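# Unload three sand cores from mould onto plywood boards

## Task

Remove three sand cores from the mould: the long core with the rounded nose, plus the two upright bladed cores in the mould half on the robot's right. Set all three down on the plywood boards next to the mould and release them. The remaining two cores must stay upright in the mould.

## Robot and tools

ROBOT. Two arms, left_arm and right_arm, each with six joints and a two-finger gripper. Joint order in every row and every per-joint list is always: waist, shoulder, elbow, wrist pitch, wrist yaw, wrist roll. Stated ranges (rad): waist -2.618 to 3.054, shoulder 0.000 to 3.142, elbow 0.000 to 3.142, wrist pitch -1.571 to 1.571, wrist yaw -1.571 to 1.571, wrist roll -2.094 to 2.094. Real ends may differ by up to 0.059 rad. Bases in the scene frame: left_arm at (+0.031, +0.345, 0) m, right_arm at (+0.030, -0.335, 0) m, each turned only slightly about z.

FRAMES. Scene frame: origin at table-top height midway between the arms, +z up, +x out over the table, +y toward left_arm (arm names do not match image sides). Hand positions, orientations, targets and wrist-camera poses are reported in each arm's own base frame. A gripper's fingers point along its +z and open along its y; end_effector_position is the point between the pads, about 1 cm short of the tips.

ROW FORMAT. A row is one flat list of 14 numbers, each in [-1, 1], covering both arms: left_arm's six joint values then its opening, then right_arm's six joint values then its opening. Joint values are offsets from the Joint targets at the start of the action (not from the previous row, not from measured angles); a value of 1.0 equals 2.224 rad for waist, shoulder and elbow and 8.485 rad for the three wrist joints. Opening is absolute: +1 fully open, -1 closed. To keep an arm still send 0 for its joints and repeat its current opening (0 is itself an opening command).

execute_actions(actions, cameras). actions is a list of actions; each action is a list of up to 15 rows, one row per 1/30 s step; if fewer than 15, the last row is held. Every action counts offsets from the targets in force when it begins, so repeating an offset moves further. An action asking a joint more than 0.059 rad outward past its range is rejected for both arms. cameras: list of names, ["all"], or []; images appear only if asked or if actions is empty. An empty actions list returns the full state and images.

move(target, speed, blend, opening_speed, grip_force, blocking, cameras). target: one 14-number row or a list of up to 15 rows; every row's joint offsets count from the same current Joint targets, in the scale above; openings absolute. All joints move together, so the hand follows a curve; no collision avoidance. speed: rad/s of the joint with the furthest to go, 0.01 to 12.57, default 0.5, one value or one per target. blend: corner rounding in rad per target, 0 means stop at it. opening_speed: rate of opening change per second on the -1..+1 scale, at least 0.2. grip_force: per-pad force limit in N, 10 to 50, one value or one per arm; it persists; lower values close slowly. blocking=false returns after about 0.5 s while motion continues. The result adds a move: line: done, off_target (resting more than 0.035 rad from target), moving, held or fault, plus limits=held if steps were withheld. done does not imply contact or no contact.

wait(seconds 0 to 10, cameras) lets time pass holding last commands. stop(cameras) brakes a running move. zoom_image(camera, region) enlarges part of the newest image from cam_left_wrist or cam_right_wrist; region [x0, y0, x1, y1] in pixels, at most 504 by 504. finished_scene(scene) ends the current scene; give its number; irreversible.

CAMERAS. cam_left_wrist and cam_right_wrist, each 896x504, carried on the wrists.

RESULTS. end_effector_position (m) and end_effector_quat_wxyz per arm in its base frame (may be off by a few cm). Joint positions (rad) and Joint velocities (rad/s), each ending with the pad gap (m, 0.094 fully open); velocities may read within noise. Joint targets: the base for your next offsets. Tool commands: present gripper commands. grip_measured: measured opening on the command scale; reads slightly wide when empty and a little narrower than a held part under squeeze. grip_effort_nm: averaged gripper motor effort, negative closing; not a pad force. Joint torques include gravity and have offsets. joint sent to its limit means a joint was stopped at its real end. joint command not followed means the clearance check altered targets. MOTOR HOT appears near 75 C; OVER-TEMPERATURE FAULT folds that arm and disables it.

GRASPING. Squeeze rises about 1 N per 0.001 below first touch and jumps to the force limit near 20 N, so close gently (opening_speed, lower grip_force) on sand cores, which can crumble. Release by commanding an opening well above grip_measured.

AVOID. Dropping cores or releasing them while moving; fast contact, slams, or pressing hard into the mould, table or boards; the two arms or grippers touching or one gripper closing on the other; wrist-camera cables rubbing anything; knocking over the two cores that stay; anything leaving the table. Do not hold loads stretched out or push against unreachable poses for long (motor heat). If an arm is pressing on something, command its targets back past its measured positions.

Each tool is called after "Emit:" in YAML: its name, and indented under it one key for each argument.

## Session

Emit:
execute_actions:
  actions: []

Scene clock: 0.00 s.
left_arm: end_effector_position=(+0.3491, -0.0518, +0.2090) grip_measured=+1.000 grip_effort_nm=n/a end_effector_quat_wxyz=(+0.533, -0.007, +0.815, -0.226) | right_arm: end_effector_position=(+0.3047, +0.0784, +0.1820) grip_measured=+1.000 grip_effort_nm=n/a end_effector_quat_wxyz=(+0.477, +0.034, +0.863, +0.162)
Joint positions: left_arm=[0.064 1.008 0.577 0.059 0.429 -0.249 0.094] | right_arm=[0.21 0.845 0.563 -0.234 -0.068 0.329 0.094]
Joint velocities: within noise
Joint torques (N m): no reading
Heat: left arm: 36 °C; right arm: 33 °C.
Joint targets: left_arm=[0.064 1.000 0.586 0.063 0.431 -0.247] | right_arm=[0.210 0.838 0.575 -0.230 -0.068 0.327]
Tool commands: left_gripper/opening=+1.0 right_gripper/opening=+1.0

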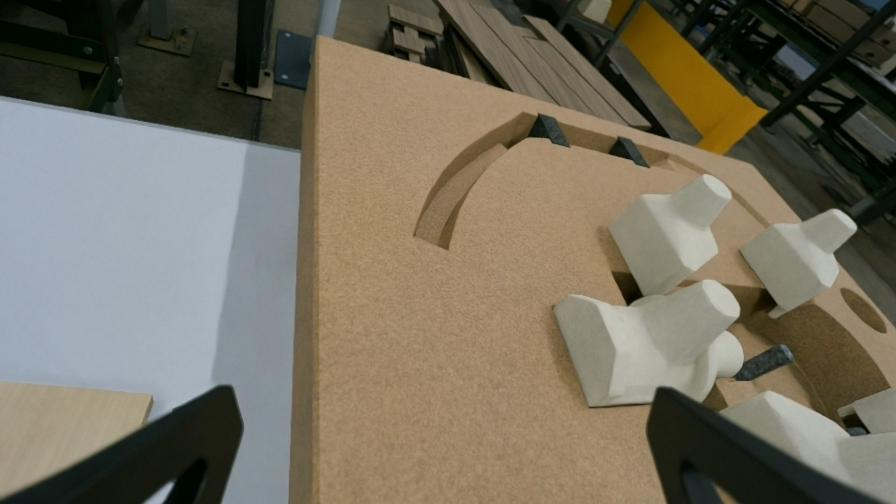

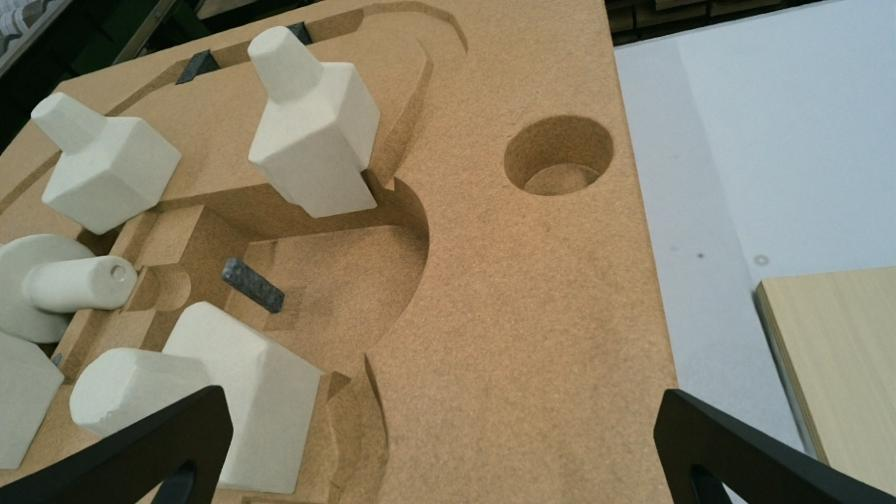

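Emit:
move:
  target: [-0.3642,0.3674,0.5238,-0.1164,-0.1030,-0.0417,1, 0.1358,0.4501,0.6394,-0.1434,0.0080,0.0185,1]
  speed: 0.8
  cameras: ["all"]

Scene clock: 12.63 s.
left_arm: end_effector_position=(+0.3854, -0.2558, +0.2196) grip_measured=+1.000 grip_effort_nm=0.03 end_effector_quat_wxyz=(+0.341, +0.015, +0.940, -0.015) | right_arm: end_effector_position=(+0.3397, +0.1922, +0.2246) grip_measured=+1.000 grip_effort_nm=0.03 end_effector_quat_wxyz=(+0.118, -0.016, +0.991, +0.068)
Joint positions: left_arm=[-0.748 1.8 1.724 -0.92 -0.42 -0.59 0.094] | right_arm=[0.508 1.832 1.966 -1.432 -0.009 0.477 0.094]
Joint torques (N m): left_arm=[0.1 -6.91 7.69 1.4 -0.47 -0.18] | right_arm=[0.28 -6.98 7.58 0.41 0.08 0.06]
Heat: left arm: 38 °C; right arm: 36 °C.
Joint targets: left_arm=[-0.746 1.817 1.751 -0.925 -0.443 -0.600] | right_arm=[0.512 1.839 1.997 -1.447 0.000 0.484]
move: done

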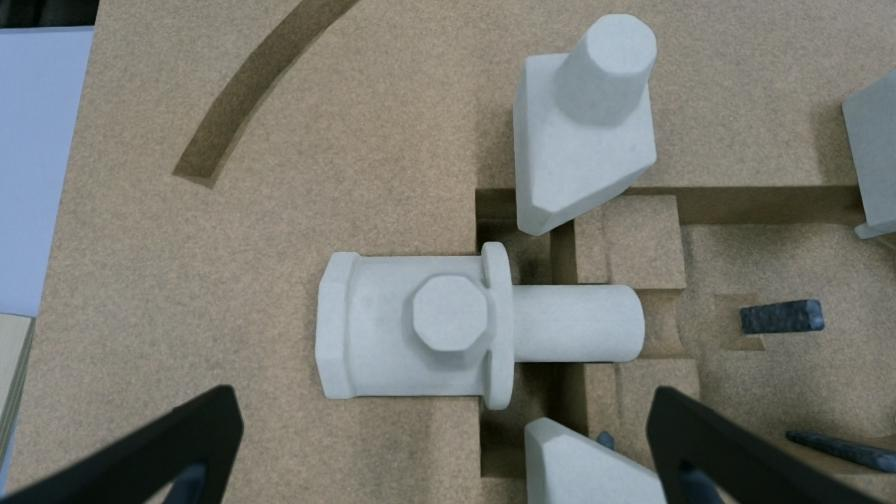

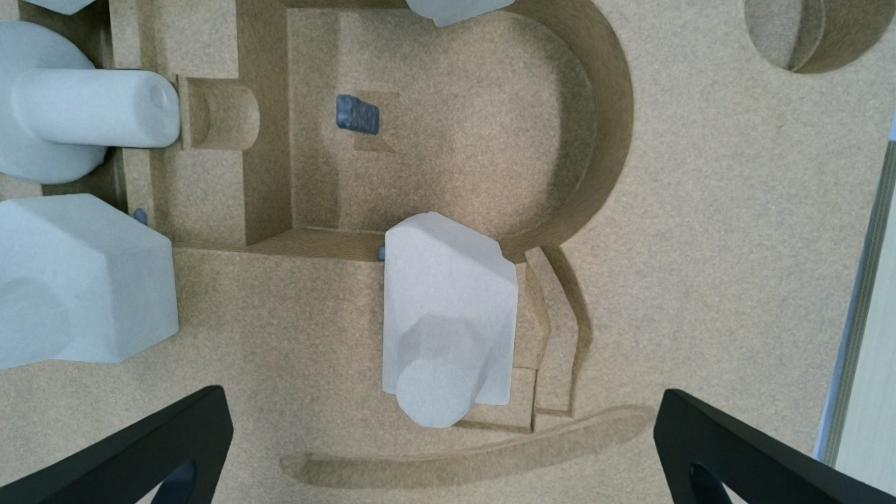

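Emit:
move:
  target: [0.0117,0.0351,-0.0486,0.0199,0.0008,0.0029,0.35, 0.0243,0.0432,-0.0639,0.0032,0,0.0068,1]
  speed: 0.25
  cameras: ["all"]

Scene clock: 33.17 s.
left_arm: end_effector_position=(+0.4075, -0.2624, +0.1744) grip_measured=+0.352 grip_effort_nm=-0.06 end_effector_quat_wxyz=(+0.339, +0.011, +0.941, -0.007) | right_arm: end_effector_position=(+0.3192, +0.2034, +0.1587) grip_measured=+1.000 grip_effort_nm=0.03 end_effector_quat_wxyz=(+0.027, -0.014, +0.999, +0.021)
Joint positions: left_arm=[-0.727 1.88 1.65 -0.772 -0.421 -0.579 0.064] | right_arm=[0.561 1.93 1.861 -1.433 -0.008 0.534 0.094]
Joint torques (N m): left_arm=[0.57 -7.79 4.96 1.61 -0.38 -0.01] | right_arm=[0.34 -7.91 4.64 0.33 0.07 0.05]
Heat: left arm: 41 °C; right arm: 37 °C.
Joint targets: left_arm=[-0.721 1.895 1.643 -0.756 -0.436 -0.576] | right_arm=[0.566 1.936 1.855 -1.420 0.000 0.541]
move: done

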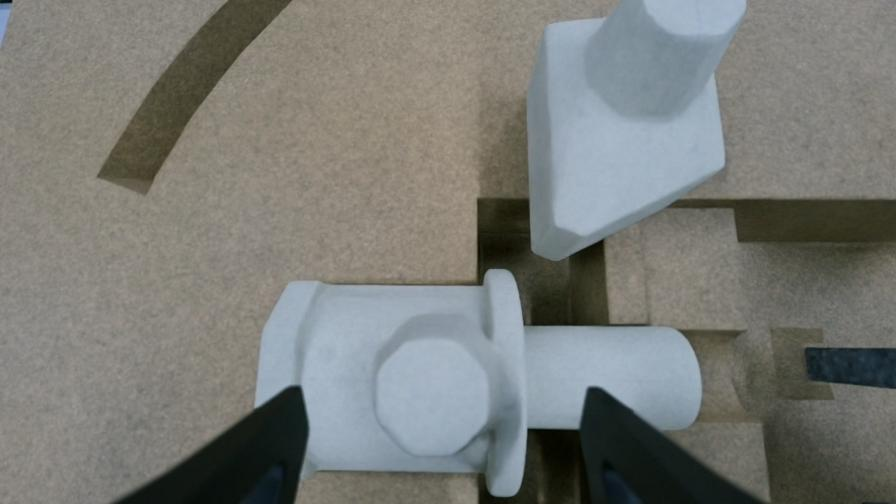

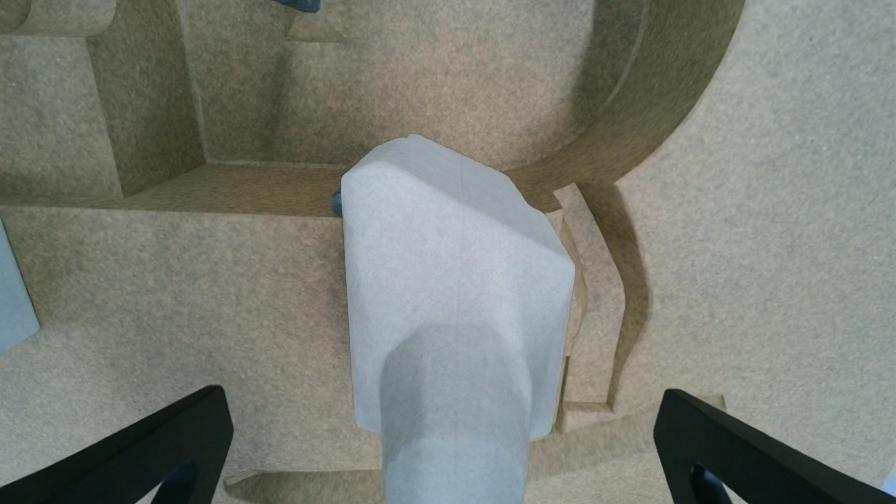

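Emit:
move:
  target: [0.0040,-0.0031,-0.0292,0.0070,0.0010,0,0.35, -0.0076,0.0621,0,-0.0015,0,-0.0007,1]
  speed: 0.12
  cameras: ["all"]

Scene clock: 47.43 s.
left_arm: end_effector_position=(+0.4087, -0.2586, +0.1583) grip_measured=+0.352 grip_effort_nm=-0.06 end_effector_quat_wxyz=(+0.338, +0.008, +0.941, -0.005) | right_arm: end_effector_position=(+0.3220, +0.2030, +0.1108) grip_measured=+1.000 grip_effort_nm=0.03 end_effector_quat_wxyz=(-0.030, -0.011, +0.999, -0.013)
Joint positions: left_arm=[-0.719 1.88 1.587 -0.713 -0.421 -0.579 0.064] | right_arm=[0.556 2.063 1.861 -1.433 -0.008 0.534 0.094]
Joint torques (N m): left_arm=[0.64 -8.32 4.68 1.58 -0.29 -0.03] | right_arm=[-0.59 -8.39 4.55 0 0.06 -0.02]
Heat: left arm: 39 °C; right arm: 35 °C.
Joint targets: left_arm=[-0.711 1.888 1.578 -0.697 -0.428 -0.576] | right_arm=[0.549 2.073 1.855 -1.433 0.000 0.535]
move: done

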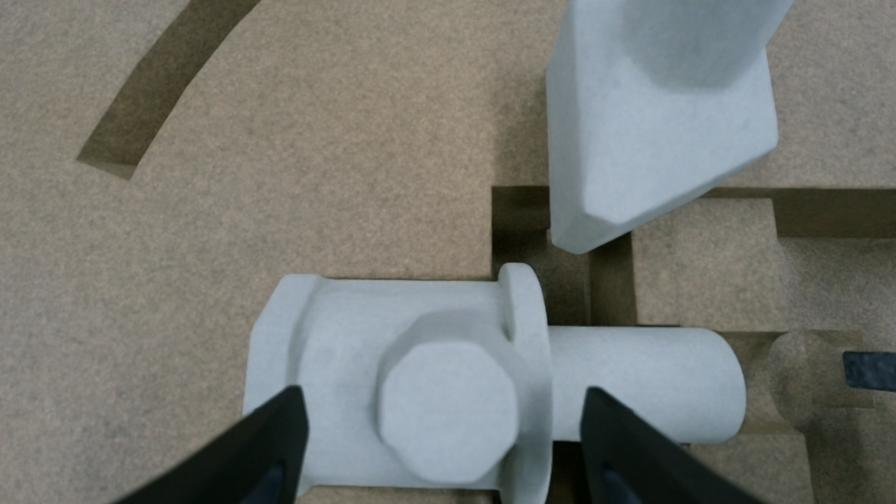

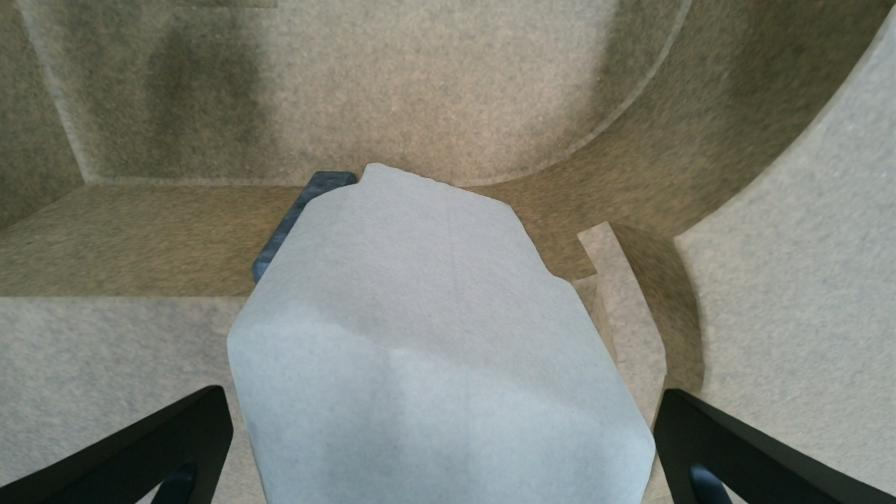

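Emit:
move:
  target: [0,0,0,0,0,0,-0.7, 0,0,0,0,0,0,0.0]
  speed: 0.1
  grip_force: [35, 22]
  opening_speed: 0.5
  cameras: ["all"]

Scene clock: 55.20 s.
left_arm: end_effector_position=(+0.4090, -0.2595, +0.1585) grip_measured=-0.315 grip_effort_nm=-0.72 end_effector_quat_wxyz=(+0.339, +0.008, +0.941, -0.007) | right_arm: end_effector_position=(+0.3220, +0.2028, +0.1108) grip_measured=+0.186 grip_effort_nm=-0.47 end_effector_quat_wxyz=(-0.029, -0.011, +0.999, -0.014)
Joint positions: left_arm=[-0.719 1.88 1.587 -0.71 -0.418 -0.579 0.032] | right_arm=[0.556 2.063 1.861 -1.433 -0.007 0.534 0.056]
Joint torques (N m): left_arm=[0.64 -8.25 4.71 1.57 -0.32 -0.03] | right_arm=[-0.68 -8.39 4.53 -0.01 0.06 -0.02]
Heat: left arm: 38 °C; right arm: 35 °C.
Joint targets: left_arm=[-0.711 1.888 1.578 -0.697 -0.428 -0.576] | right_arm=[0.549 2.073 1.855 -1.433 0.000 0.535]
grip_force (N): 35, 22
move: done

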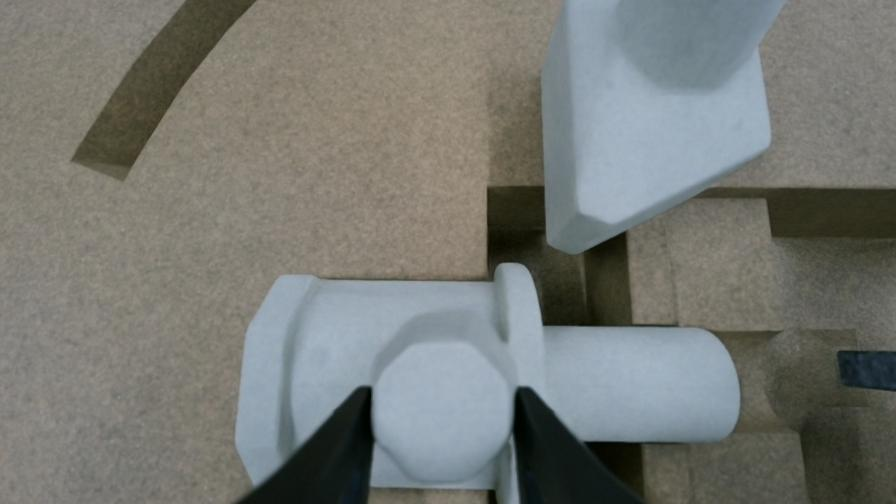

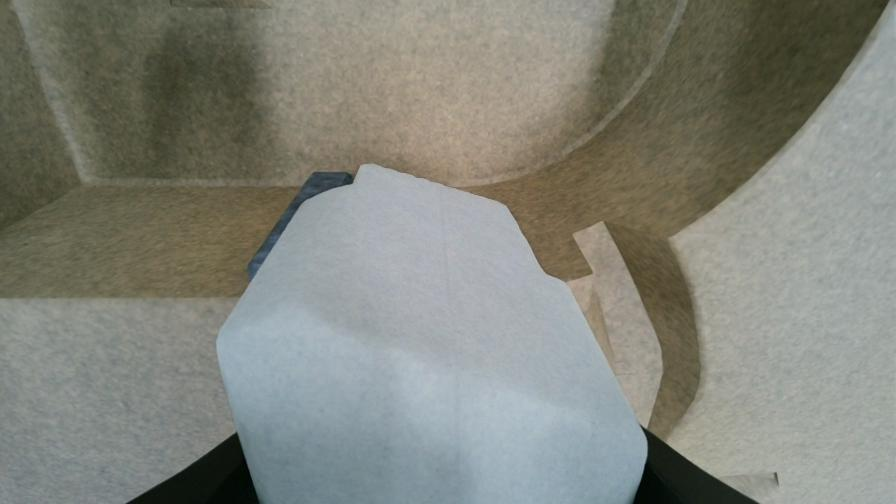

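Emit:
move:
  target:
    - [0,-0.0013,0.0886,-0.0121,-0.0026,0,-0.7, 0,-0.0103,0.0495,-0.0067,0,0,0.0]
    - [0,0.0076,0.1704,-0.0275,-0.0044,0,-0.7, 0,-0.0315,0.0787,-0.0132,0,0,0.0]
    - [0.1848,-0.0261,0.1987,-0.0357,-0.0156,-0.0382,-0.7, 0.0027,-0.1394,0.1057,-0.0059,0,0,0.0]
    - [0.3350,-0.1295,-0.0665,-0.0664,-0.0415,-0.1101,-0.7, -0.3930,-0.4285,-0.5701,0.1807,0,-0.0631,0.0]
  speed: [0.12,0.14,0.35,0.6]
  blend: [0.03,0.03,0.08,0]
  cameras: ["all"]

Scene clock: 87.70 s.
left_arm: end_effector_position=(+0.3077, +0.1221, +0.1712) grip_measured=-0.316 grip_effort_nm=-0.72 end_effector_quat_wxyz=(-0.246, +0.661, -0.673, -0.222) | right_arm: end_effector_position=(+0.3411, -0.1127, +0.1339) grip_measured=+0.185 grip_effort_nm=-0.49 end_effector_quat_wxyz=(+0.461, +0.144, +0.872, -0.074)
Joint positions: left_arm=[0.028 1.661 1.423 -1.26 -0.672 -1.498 0.032] | right_arm=[-0.321 1.162 0.576 -0.013 0.001 0.006 0.056]
Joint torques (N m): left_arm=[0.49 -11 5.23 0.57 -1.64 -0.21] | right_arm=[-0.35 -6.42 6.93 2.46 0 -0.1]
Heat: left arm: 39 °C; right arm: 35 °C.
Joint targets: left_arm=[0.034 1.600 1.430 -1.260 -0.780 -1.510] | right_arm=[-0.325 1.121 0.587 0.101 0.000 0.000]
grip_force (N): 35, 22
move: off_target (left_arm, right_arm); left_arm: the wrist yaw is farthest, 0.108 rad from its target; right_arm: the wrist pitch is farthest, 0.114 rad from its target

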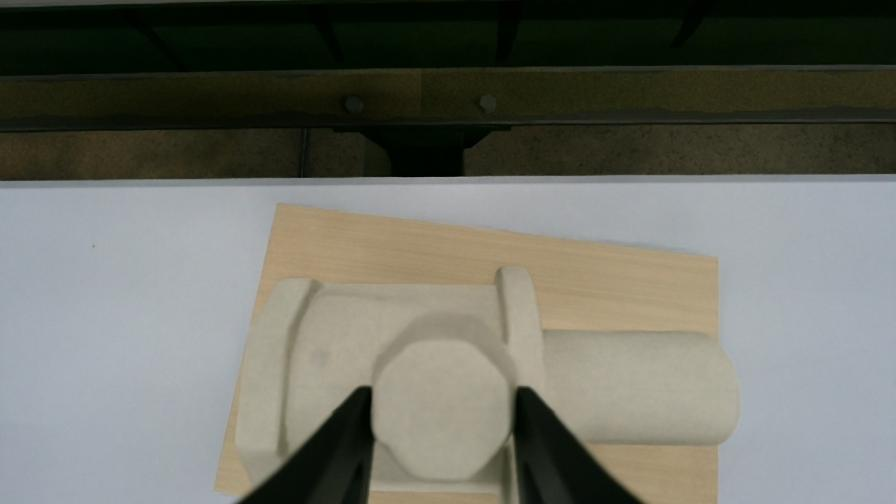

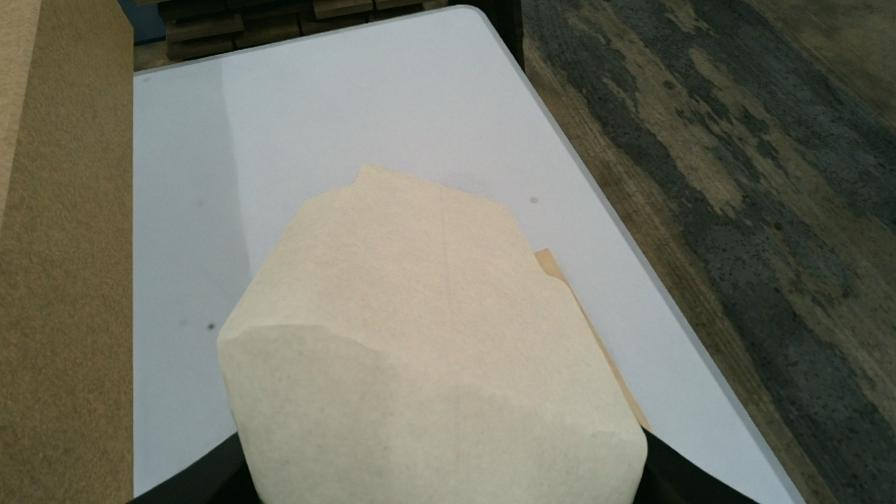

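Emit:
move:
  target: [0.0072,0.0360,-0.0540,0.0183,-0.0012,0.0006,-0.7, 0,0.1187,-0.1277,0.0808,0,0,0.0]
  speed: 0.3
  cameras: ["all"]

Scene clock: 110.90 s.
left_arm: end_effector_position=(+0.3099, +0.1274, +0.1362) grip_measured=-0.316 grip_effort_nm=-0.72 end_effector_quat_wxyz=(-0.248, +0.665, -0.668, -0.225) | right_arm: end_effector_position=(+0.3472, -0.1148, +0.0822) grip_measured=+0.185 grip_effort_nm=-0.48 end_effector_quat_wxyz=(+0.531, +0.137, +0.832, -0.085)
Joint positions: left_arm=[0.042 1.683 1.304 -1.116 -0.68 -1.499 0.032] | right_arm=[-0.321 1.393 0.295 0.663 0.001 0.004 0.056]
Joint torques (N m): left_arm=[0.59 -6.65 5.19 0.72 -1.63 -0.12] | right_arm=[-0.36 -4.22 5.33 2.64 -0.02 -0.09]
Heat: left arm: 39 °C; right arm: 41 °C.
Joint targets: left_arm=[0.050 1.680 1.310 -1.105 -0.790 -1.505] | right_arm=[-0.325 1.385 0.303 0.786 0.000 0.000]
grip_force (N): 35, 22
move: off_target (left_arm, right_arm); left_arm: the wrist yaw is farthest, 0.110 rad from its target; right_arm: the wrist pitch is farthest, 0.124 rad from its target

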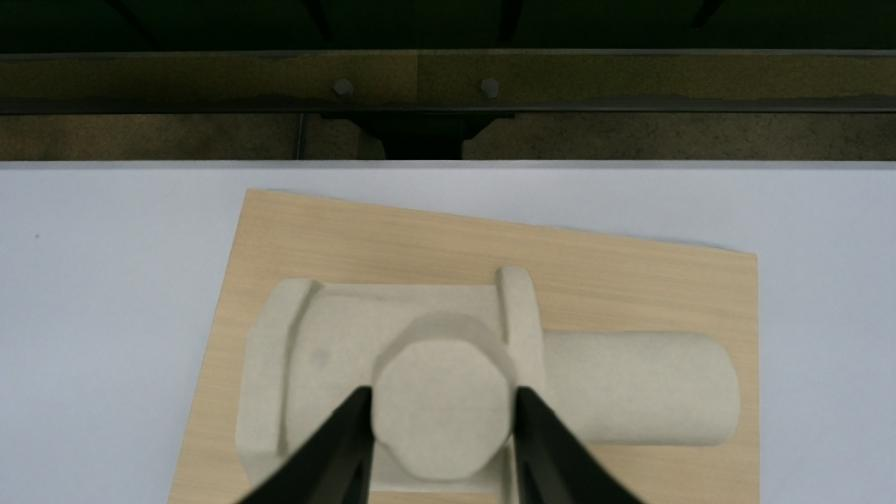

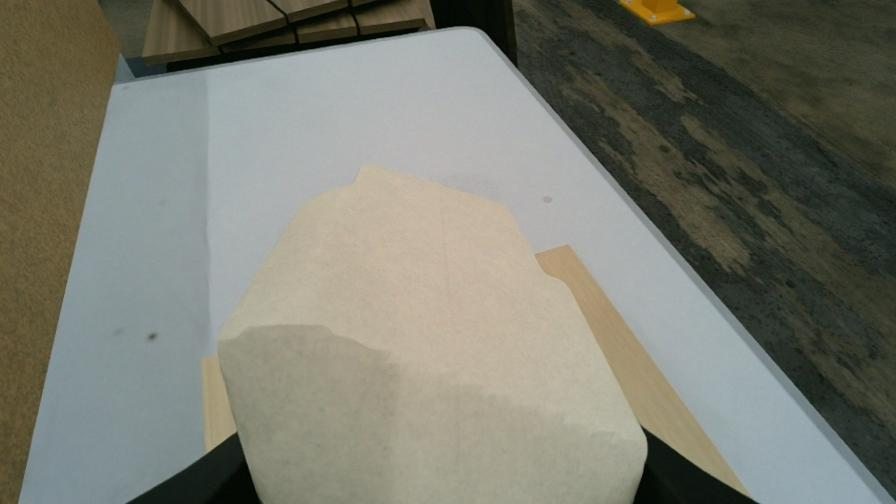

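Emit:
move:
  target: [0,0.0166,-0.0103,0.0038,0,0,-0.7, 0,0.1272,-0.0418,0.0522,0,0,0.0]
  speed: 0.2
  cameras: ["all"]

Scene clock: 121.73 s.
left_arm: end_effector_position=(+0.3123, +0.1277, +0.1209) grip_measured=-0.316 grip_effort_nm=-0.72 end_effector_quat_wxyz=(-0.242, +0.662, -0.670, -0.232) | right_arm: end_effector_position=(+0.3482, -0.1151, +0.0561) grip_measured=+0.185 grip_effort_nm=-0.48 end_effector_quat_wxyz=(+0.563, +0.133, +0.811, -0.091)
Joint positions: left_arm=[0.042 1.717 1.282 -1.081 -0.682 -1.499 0.032] | right_arm=[-0.321 1.672 0.205 1.11 0.001 0.002 0.056]
Joint torques (N m): left_arm=[0.62 -6.72 4.98 0.65 -1.64 -0.14] | right_arm=[-0.35 -4.72 3.51 2.64 -0.02 -0.07]
Heat: left arm: 39 °C; right arm: 45 °C.
Joint targets: left_arm=[0.050 1.717 1.287 -1.073 -0.790 -1.505] | right_arm=[-0.325 1.667 0.210 1.229 0.000 0.000]
grip_force (N): 35, 22
move: off_target (left_arm, right_arm); left_arm: the wrist yaw is farthest, 0.108 rad from its target; right_arm: the wrist pitch is farthest, 0.119 rad from its target

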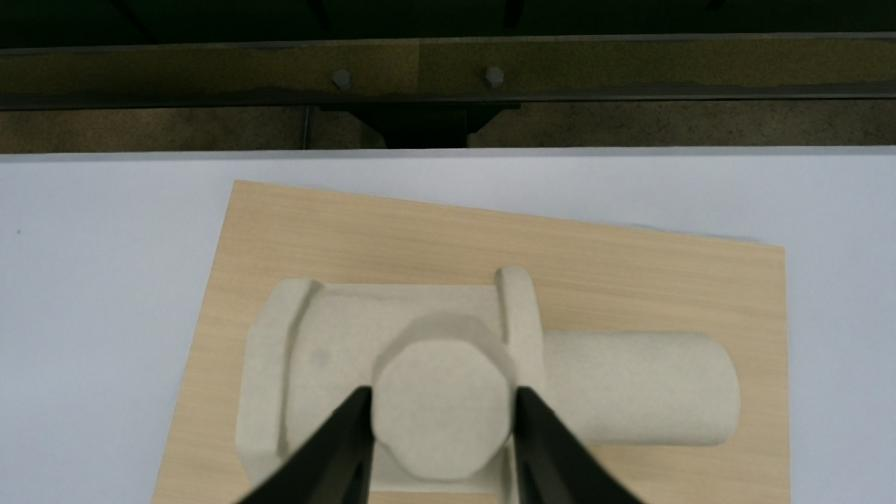

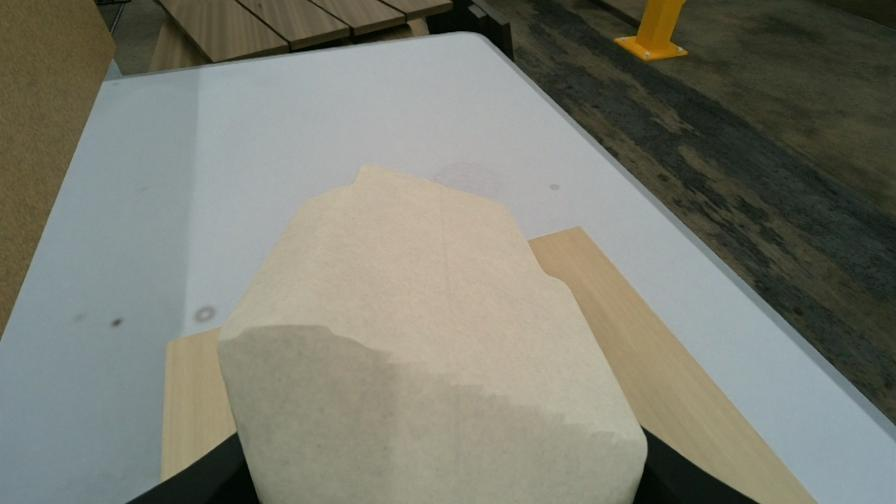

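Emit:
move:
  target: [0,0.0065,-0.0040,0.0017,0,0,-0.7, 0,0.0791,-0.0121,0.0291,0,0,0.0]
  speed: 0.1
  cameras: ["all"]

Scene clock: 129.23 s.
left_arm: end_effector_position=(+0.3136, +0.1306, +0.1204) grip_measured=-0.316 grip_effort_nm=-0.72 end_effector_quat_wxyz=(-0.249, +0.661, -0.667, -0.239) | right_arm: end_effector_position=(+0.3501, -0.1157, +0.0513) grip_measured=+0.185 grip_effort_nm=-0.48 end_effector_quat_wxyz=(+0.589, +0.128, +0.792, -0.096)
Joint positions: left_arm=[0.042 1.724 1.278 -1.068 -0.702 -1.499 0.032] | right_arm=[-0.321 1.844 0.182 1.371 0.001 -0.002 0.056]
Joint torques (N m): left_arm=[0.59 -6.26 4.72 0.63 -1.39 -0.15] | right_arm=[-0.35 -4.86 2.32 2.51 -0.02 -0.02]
Heat: left arm: 38 °C; right arm: 47 °C.
Joint targets: left_arm=[0.050 1.732 1.278 -1.058 -0.790 -1.505] | right_arm=[-0.325 1.843 0.183 1.476 0.000 0.000]
grip_force (N): 35, 22
move: off_target (left_arm, right_arm); left_arm: the wrist yaw is farthest, 0.088 rad from its target; right_arm: the wrist pitch is farthest, 0.105 rad from its target

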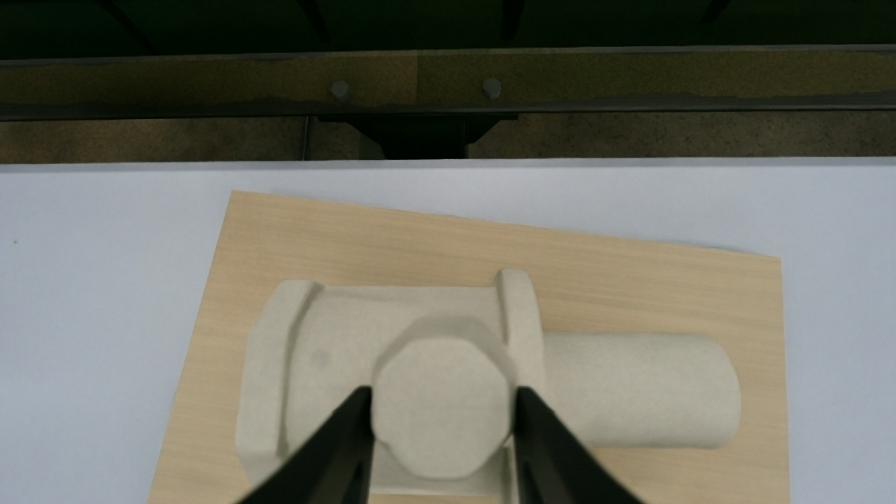

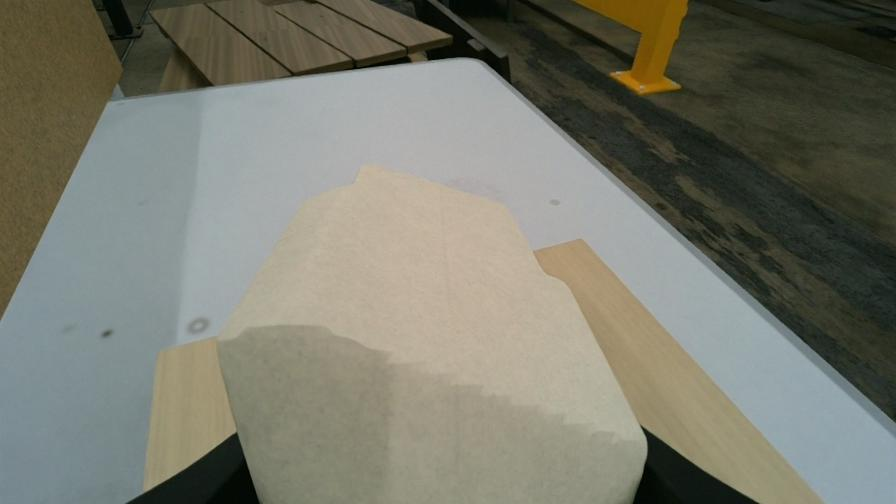

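Emit:
move:
  target: [0,0,0,0,0,0,-0.1, 0,0.0202,0,0.0053,0,0,0.0]
  speed: 0.04
  grip_force: [35, 10]
  opening_speed: 0.3
  cameras: ["all"]

Scene clock: 138.00 s.
left_arm: end_effector_position=(+0.3132, +0.1375, +0.1265) grip_measured=-0.102 grip_effort_nm=0.13 end_effector_quat_wxyz=(-0.265, +0.655, -0.660, -0.256) | right_arm: end_effector_position=(+0.3513, -0.1161, +0.0508) grip_measured=+0.185 grip_effort_nm=-0.27 end_effector_quat_wxyz=(+0.595, +0.127, +0.787, -0.098)
Joint positions: left_arm=[0.042 1.724 1.278 -1.067 -0.752 -1.499 0.042] | right_arm=[-0.321 1.885 0.182 1.427 0.001 -0.003 0.056]
Joint torques (N m): left_arm=[0.57 -6.15 4.62 0.64 -0.85 -0.12] | right_arm=[-0.32 -4.64 2.11 2.43 -0.02 0]
Heat: left arm: 38 °C; right arm: 47 °C.
Joint targets: left_arm=[0.050 1.732 1.278 -1.058 -0.790 -1.505] | right_arm=[-0.325 1.888 0.183 1.521 0.000 0.000]
grip_force (N): 35, 10
move: off_target (left_arm, right_arm); left_arm: the wrist yaw is farthest, 0.038 rad from its target; right_arm: the wrist pitch is farthest, 0.094 rad from its target

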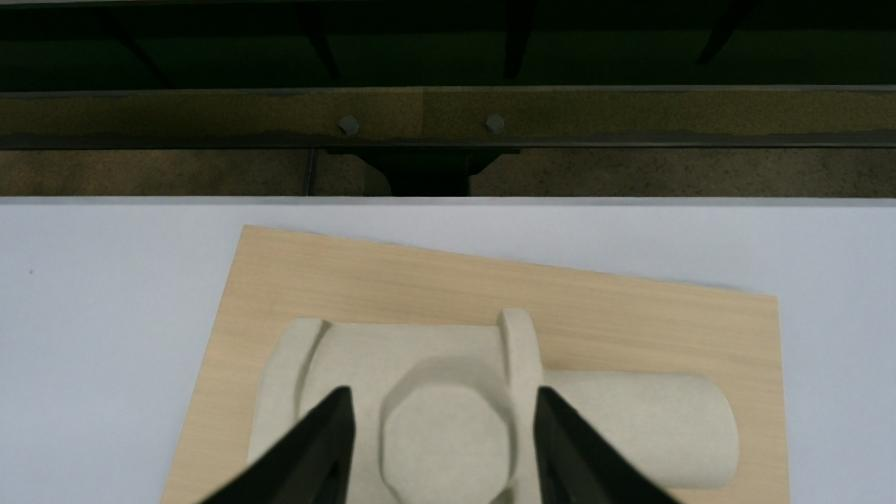

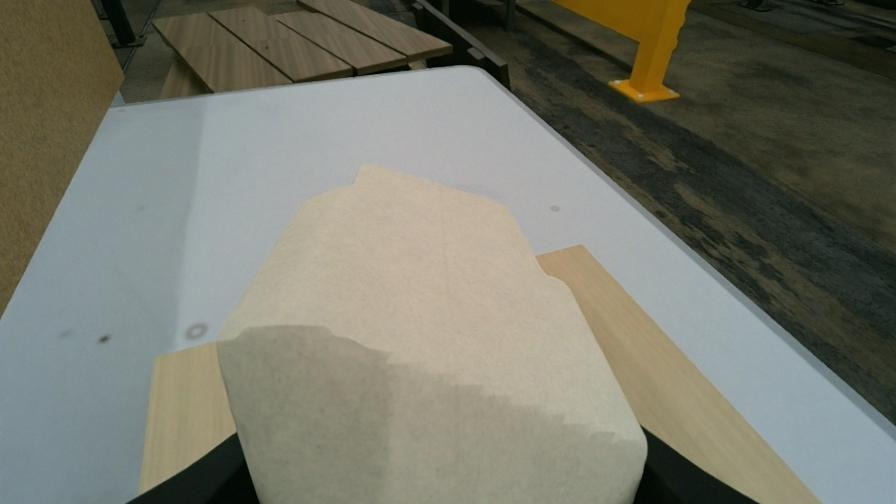

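Emit:
move:
  target:
    - [0,0,0,0,0,0,0.15, 0,0,0,0,0,0,0.35]
    - [0,-0.0144,0.1246,-0.0344,0,0,0.15, 0,0,0,0,0,0,0.35]
  speed: 0.15
  opening_speed: 0.25
  cameras: ["all"]

Scene clock: 152.50 s.
left_arm: end_effector_position=(+0.3147, +0.1379, +0.1907) grip_measured=+0.148 grip_effort_nm=0.13 end_effector_quat_wxyz=(-0.260, +0.653, -0.662, -0.262) | right_arm: end_effector_position=(+0.3527, -0.1166, +0.0564) grip_measured=+0.347 grip_effort_nm=0.18 end_effector_quat_wxyz=(+0.604, +0.126, +0.780, -0.099)
Joint positions: left_arm=[0.042 1.724 1.533 -1.339 -0.755 -1.499 0.054] | right_arm=[-0.321 1.885 0.182 1.451 0.001 -0.003 0.063]
Joint torques (N m): left_arm=[0.61 -8.58 6.54 0.41 -0.82 -0.14] | right_arm=[-0.36 -4.64 2.11 2.21 -0.02 -0.01]
Heat: left arm: 38 °C; right arm: 50 °C.
Joint targets: left_arm=[0.050 1.700 1.556 -1.350 -0.790 -1.505] | right_arm=[-0.325 1.888 0.183 1.521 0.000 0.000]
grip_force (N): 35, 10
move: off_target (right_arm); right_arm: the wrist pitch is farthest, 0.070 rad from its target

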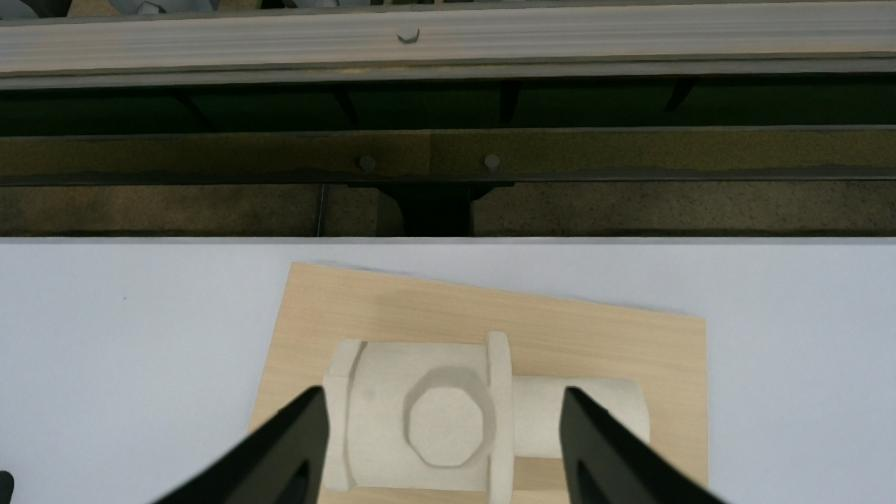

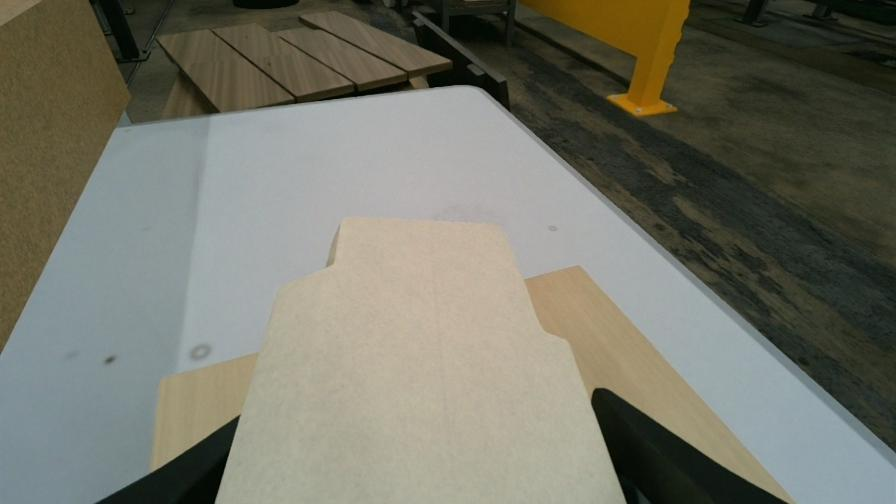

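Emit:
move:
  target:
    - [0,0,0,0,0,0,0.15, 0,0,0,0,0,0,1.0]
    - [0,0,0,0,0,0,0.15, 0,-0.2442,0.0256,-0.0826,0,0,1.0]
    - [0,0,0,0,0,0,0.15, 0,-0.3790,0.1650,-0.1675,0,0,1.0]
    - [0,0,0,0,0,0,0.15, 0.4191,-0.0576,0.3930,-0.1606,0.0598,0.0363,1.0]
  speed: [0.3,0.35,0.5,0.6]
  blend: [0,0.05,0.08,0]
  opening_speed: 0.6
  cameras: ["all"]

Scene clock: 181.37 s.
left_arm: end_effector_position=(+0.3146, +0.1379, +0.1907) grip_measured=+0.148 grip_effort_nm=0.13 end_effector_quat_wxyz=(-0.260, +0.653, -0.662, -0.262) | right_arm: end_effector_position=(+0.4412, +0.2059, +0.1301) grip_measured=+0.997 grip_effort_nm=0.18 end_effector_quat_wxyz=(+0.501, -0.022, +0.865, +0.003)
Joint positions: left_arm=[0.042 1.724 1.533 -1.34 -0.755 -1.499 0.054] | right_arm=[0.611 1.753 1.023 0.13 0.495 0.296 0.094]
Joint torques (N m): left_arm=[0.62 -8.57 6.5 0.38 -0.82 -0.13] | right_arm=[-0.4 -6.93 8.44 1.58 0.24 0.09]
Heat: left arm: 40 °C; right arm: 50 °C.
Joint targets: left_arm=[0.050 1.700 1.556 -1.350 -0.790 -1.505] | right_arm=[0.607 1.760 1.058 0.158 0.507 0.308]
grip_force (N): 35, 10
move: done

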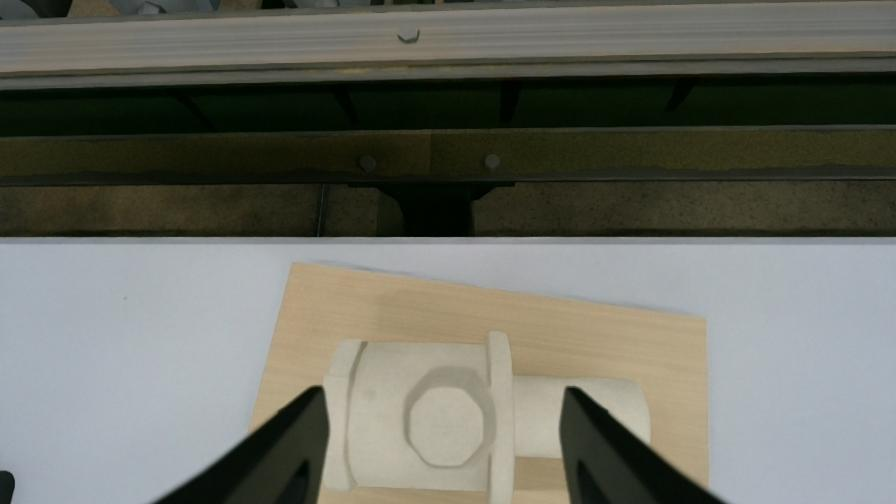

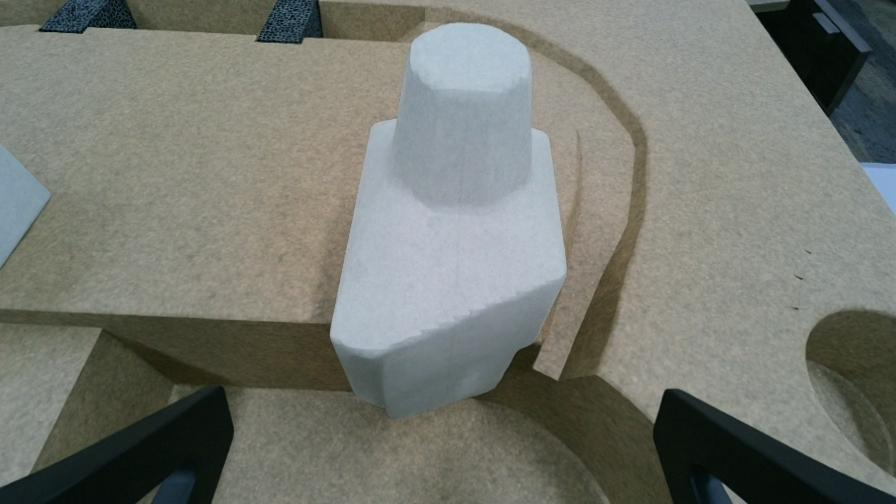

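Emit:
move:
  target: [0,0,0,0,0,0,0.15, -0.0369,0.0962,0.0764,0.0108,-0.0083,-0.0075,1.0]
  speed: 0.15
  cameras: ["cam_right_wrist"]

Scene clock: 196.13 s.
left_arm: end_effector_position=(+0.3146, +0.1379, +0.1907) grip_measured=+0.148 grip_effort_nm=0.13 end_effector_quat_wxyz=(-0.260, +0.653, -0.662, -0.262) | right_arm: end_effector_position=(+0.5021, +0.2067, +0.1138) grip_measured=+0.997 grip_effort_nm=0.18 end_effector_quat_wxyz=(+0.514, -0.015, +0.858, +0.004)
Joint positions: left_arm=[0.042 1.724 1.533 -1.34 -0.755 -1.499 0.054] | right_arm=[0.531 1.962 1.194 0.219 0.442 0.246 0.094]
Joint torques (N m): left_arm=[0.62 -8.53 6.56 0.4 -0.82 -0.14] | right_arm=[-0.55 -8.13 8.31 1.67 0.06 -0.06]
Heat: left arm: 41 °C; right arm: 48 °C.
Joint targets: left_arm=[0.050 1.700 1.556 -1.350 -0.790 -1.505] | right_arm=[0.525 1.974 1.227 0.250 0.437 0.244]
grip_force (N): 35, 10
move: done
Images, in order (width x height): cam_right_wrist 896x504.

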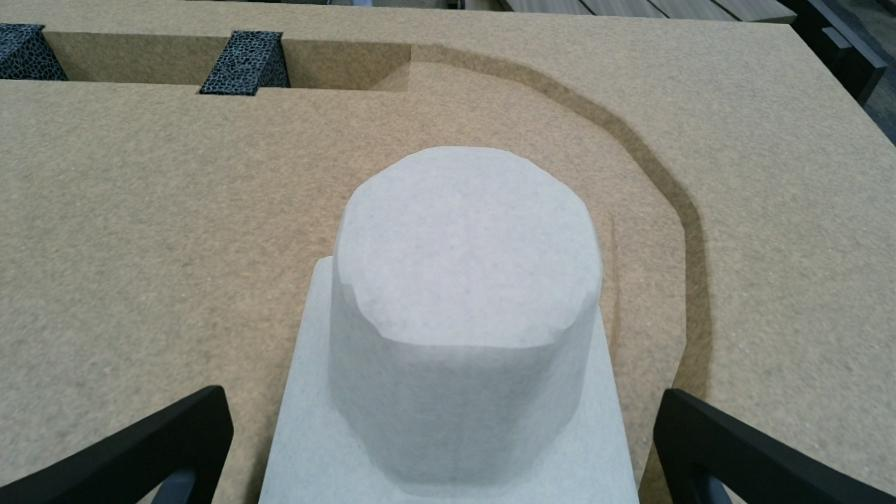

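Emit:
move:
  target:
    - [0,0,0,0,0,0,0.15, 0,0,0,0,0,0,0.0]
    - [0,0,0,0,0,0,0.15, 0,-0.0279,0,0,0,0,0.0]
    - [0,0,0,0,0,0,0.15, 0,-0.0611,0.0405,-0.0118,0,0,0.0]
  speed: [0.1,0.06,0.07]
  blend: [0,0.01,0]
  grip_force: [35, 24]
  opening_speed: 0.6
  cameras: ["cam_right_wrist"]

Scene clock: 213.47 s.
left_arm: end_effector_position=(+0.3146, +0.1379, +0.1907) grip_measured=+0.148 grip_effort_nm=0.13 end_effector_quat_wxyz=(-0.260, +0.653, -0.662, -0.262) | right_arm: end_effector_position=(+0.5023, +0.2076, +0.1516) grip_measured=+0.178 grip_effort_nm=-0.52 end_effector_quat_wxyz=(+0.515, -0.016, +0.857, +0.010)
Joint positions: left_arm=[0.042 1.724 1.533 -1.34 -0.755 -1.499 0.054] | right_arm=[0.528 1.897 1.266 0.088 0.428 0.246 0.055]
Joint torques (N m): left_arm=[0.64 -8.54 6.57 0.39 -0.81 -0.12] | right_arm=[-0.32 -13.71 10.11 1.95 0.18 -0.06]
Heat: left arm: 41 °C; right arm: 48 °C.
Joint targets: left_arm=[0.050 1.700 1.556 -1.350 -0.790 -1.505] | right_arm=[0.525 1.838 1.318 0.150 0.437 0.244]
grip_force (N): 35, 24
move: off_target (right_arm); right_arm: the wrist pitch is farthest, 0.062 rad from its target
Images, in order (width x height): cam_right_wrist 896x504.

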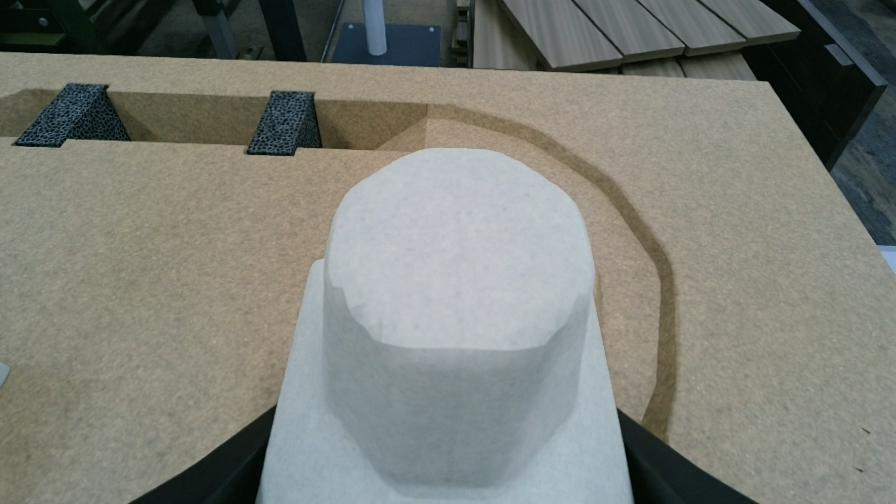

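Emit:
move:
  target:
    - [0,0,0,0,0,0,0.15, -0.0337,-0.1969,-0.0306,-0.0648,-0.0020,0.0016,0.0]
    - [0,0,0,0,0,0,0.15, -0.5148,-0.1520,0.0953,-0.1709,-0.0810,0.0302,0.0]
    - [0,0,0,0,0,0,0.15, -0.5585,-0.0016,0.0382,-0.1971,-0.0966,0.0631,0.0]
  speed: [0.3,0.55,0.3]
  blend: [0.06,0.06,0]
  cameras: ["cam_right_wrist"]

Scene clock: 231.27 s.
left_arm: end_effector_position=(+0.3146, +0.1379, +0.1907) grip_measured=+0.148 grip_effort_nm=0.13 end_effector_quat_wxyz=(-0.260, +0.653, -0.662, -0.262) | right_arm: end_effector_position=(+0.2356, -0.1189, +0.0985) grip_measured=+0.177 grip_effort_nm=-0.52 end_effector_quat_wxyz=(-0.174, +0.677, +0.695, +0.169)
Joint positions: left_arm=[0.042 1.724 1.533 -1.34 -0.755 -1.499 0.054] | right_arm=[-0.711 1.839 1.401 -1.478 -0.354 0.77 0.055]
Joint torques (N m): left_arm=[0.57 -8.69 6.53 0.39 -0.83 -0.13] | right_arm=[-0.46 -7.28 4.57 -0.85 -0.44 0.04]
Heat: left arm: 41 °C; right arm: 48 °C.
Joint targets: left_arm=[0.050 1.700 1.556 -1.350 -0.790 -1.505] | right_arm=[-0.718 1.835 1.402 -1.522 -0.383 0.780]
grip_force (N): 35, 24
move: off_target (right_arm); right_arm: the wrist pitch is farthest, 0.044 rad from its target
Images, in order (width x height): cam_right_wrist 896x504.

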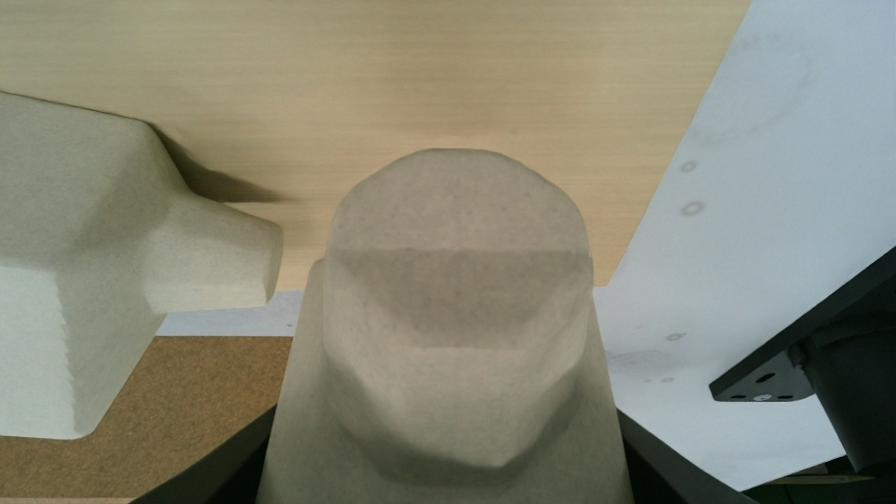

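Emit:
move:
  target:
    - [0,0,0,0,0,0,0.15, 0,0.0229,-0.0567,0.0236,0,0,0.0]
    - [0,0,0,0,0,0,0.15, 0,0.0292,-0.0674,0.0280,0,0,0.0]
  speed: [0.15,0.04]
  blend: [0.01,0]
  cameras: ["cam_right_wrist"]

Scene clock: 241.00 s.
left_arm: end_effector_position=(+0.3146, +0.1379, +0.1907) grip_measured=+0.148 grip_effort_nm=0.12 end_effector_quat_wxyz=(-0.260, +0.653, -0.662, -0.262) | right_arm: end_effector_position=(+0.2360, -0.1188, +0.0456) grip_measured=+0.177 grip_effort_nm=-0.52 end_effector_quat_wxyz=(-0.172, +0.677, +0.695, +0.169)
Joint positions: left_arm=[0.042 1.724 1.533 -1.34 -0.755 -1.499 0.054] | right_arm=[-0.711 1.896 1.257 -1.274 -0.356 0.771 0.055]
Joint torques (N m): left_arm=[0.59 -8.57 6.48 0.38 -0.83 -0.12] | right_arm=[-0.61 -6.89 3.9 -0.54 -0.42 0.06]
Heat: left arm: 41 °C; right arm: 45 °C.
Joint targets: left_arm=[0.050 1.700 1.556 -1.350 -0.790 -1.505] | right_arm=[-0.718 1.900 1.252 -1.285 -0.383 0.780]
grip_force (N): 35, 24
move: done
Images, in order (width x height): cam_right_wrist 896x504.

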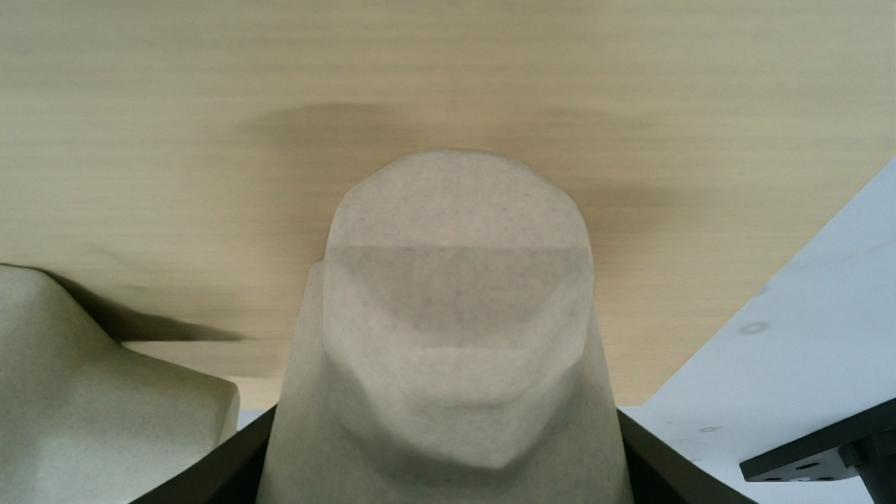

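Emit:
move:
  target: [0,0,0,0,0,0,0.15, 0,0.0036,-0.0065,0.0028,0,0,0.0]
  speed: 0.04

Scene clock: 244.47 s.
left_arm: end_effector_position=(+0.3146, +0.1379, +0.1907) grip_measured=+0.148 grip_effort_nm=0.13 end_effector_quat_wxyz=(-0.260, +0.653, -0.662, -0.262) | right_arm: end_effector_position=(+0.2365, -0.1171, +0.0447) grip_measured=+0.177 grip_effort_nm=-0.52 end_effector_quat_wxyz=(-0.173, +0.678, +0.693, +0.176)
Joint positions: left_arm=[0.042 1.724 1.533 -1.34 -0.755 -1.499 0.054] | right_arm=[-0.713 1.896 1.249 -1.268 -0.369 0.771 0.055]
Joint torques (N m): left_arm=[0.58 -8.62 6.6 0.37 -0.8 -0.11] | right_arm=[-0.42 -6.22 3.37 -0.38 -0.31 0.06]
Heat: left arm: 41 °C; right arm: 44 °C.
Joint targets: left_arm=[0.050 1.700 1.556 -1.350 -0.790 -1.505] | right_arm=[-0.718 1.908 1.238 -1.261 -0.383 0.780]
grip_force (N): 35, 24
move: done


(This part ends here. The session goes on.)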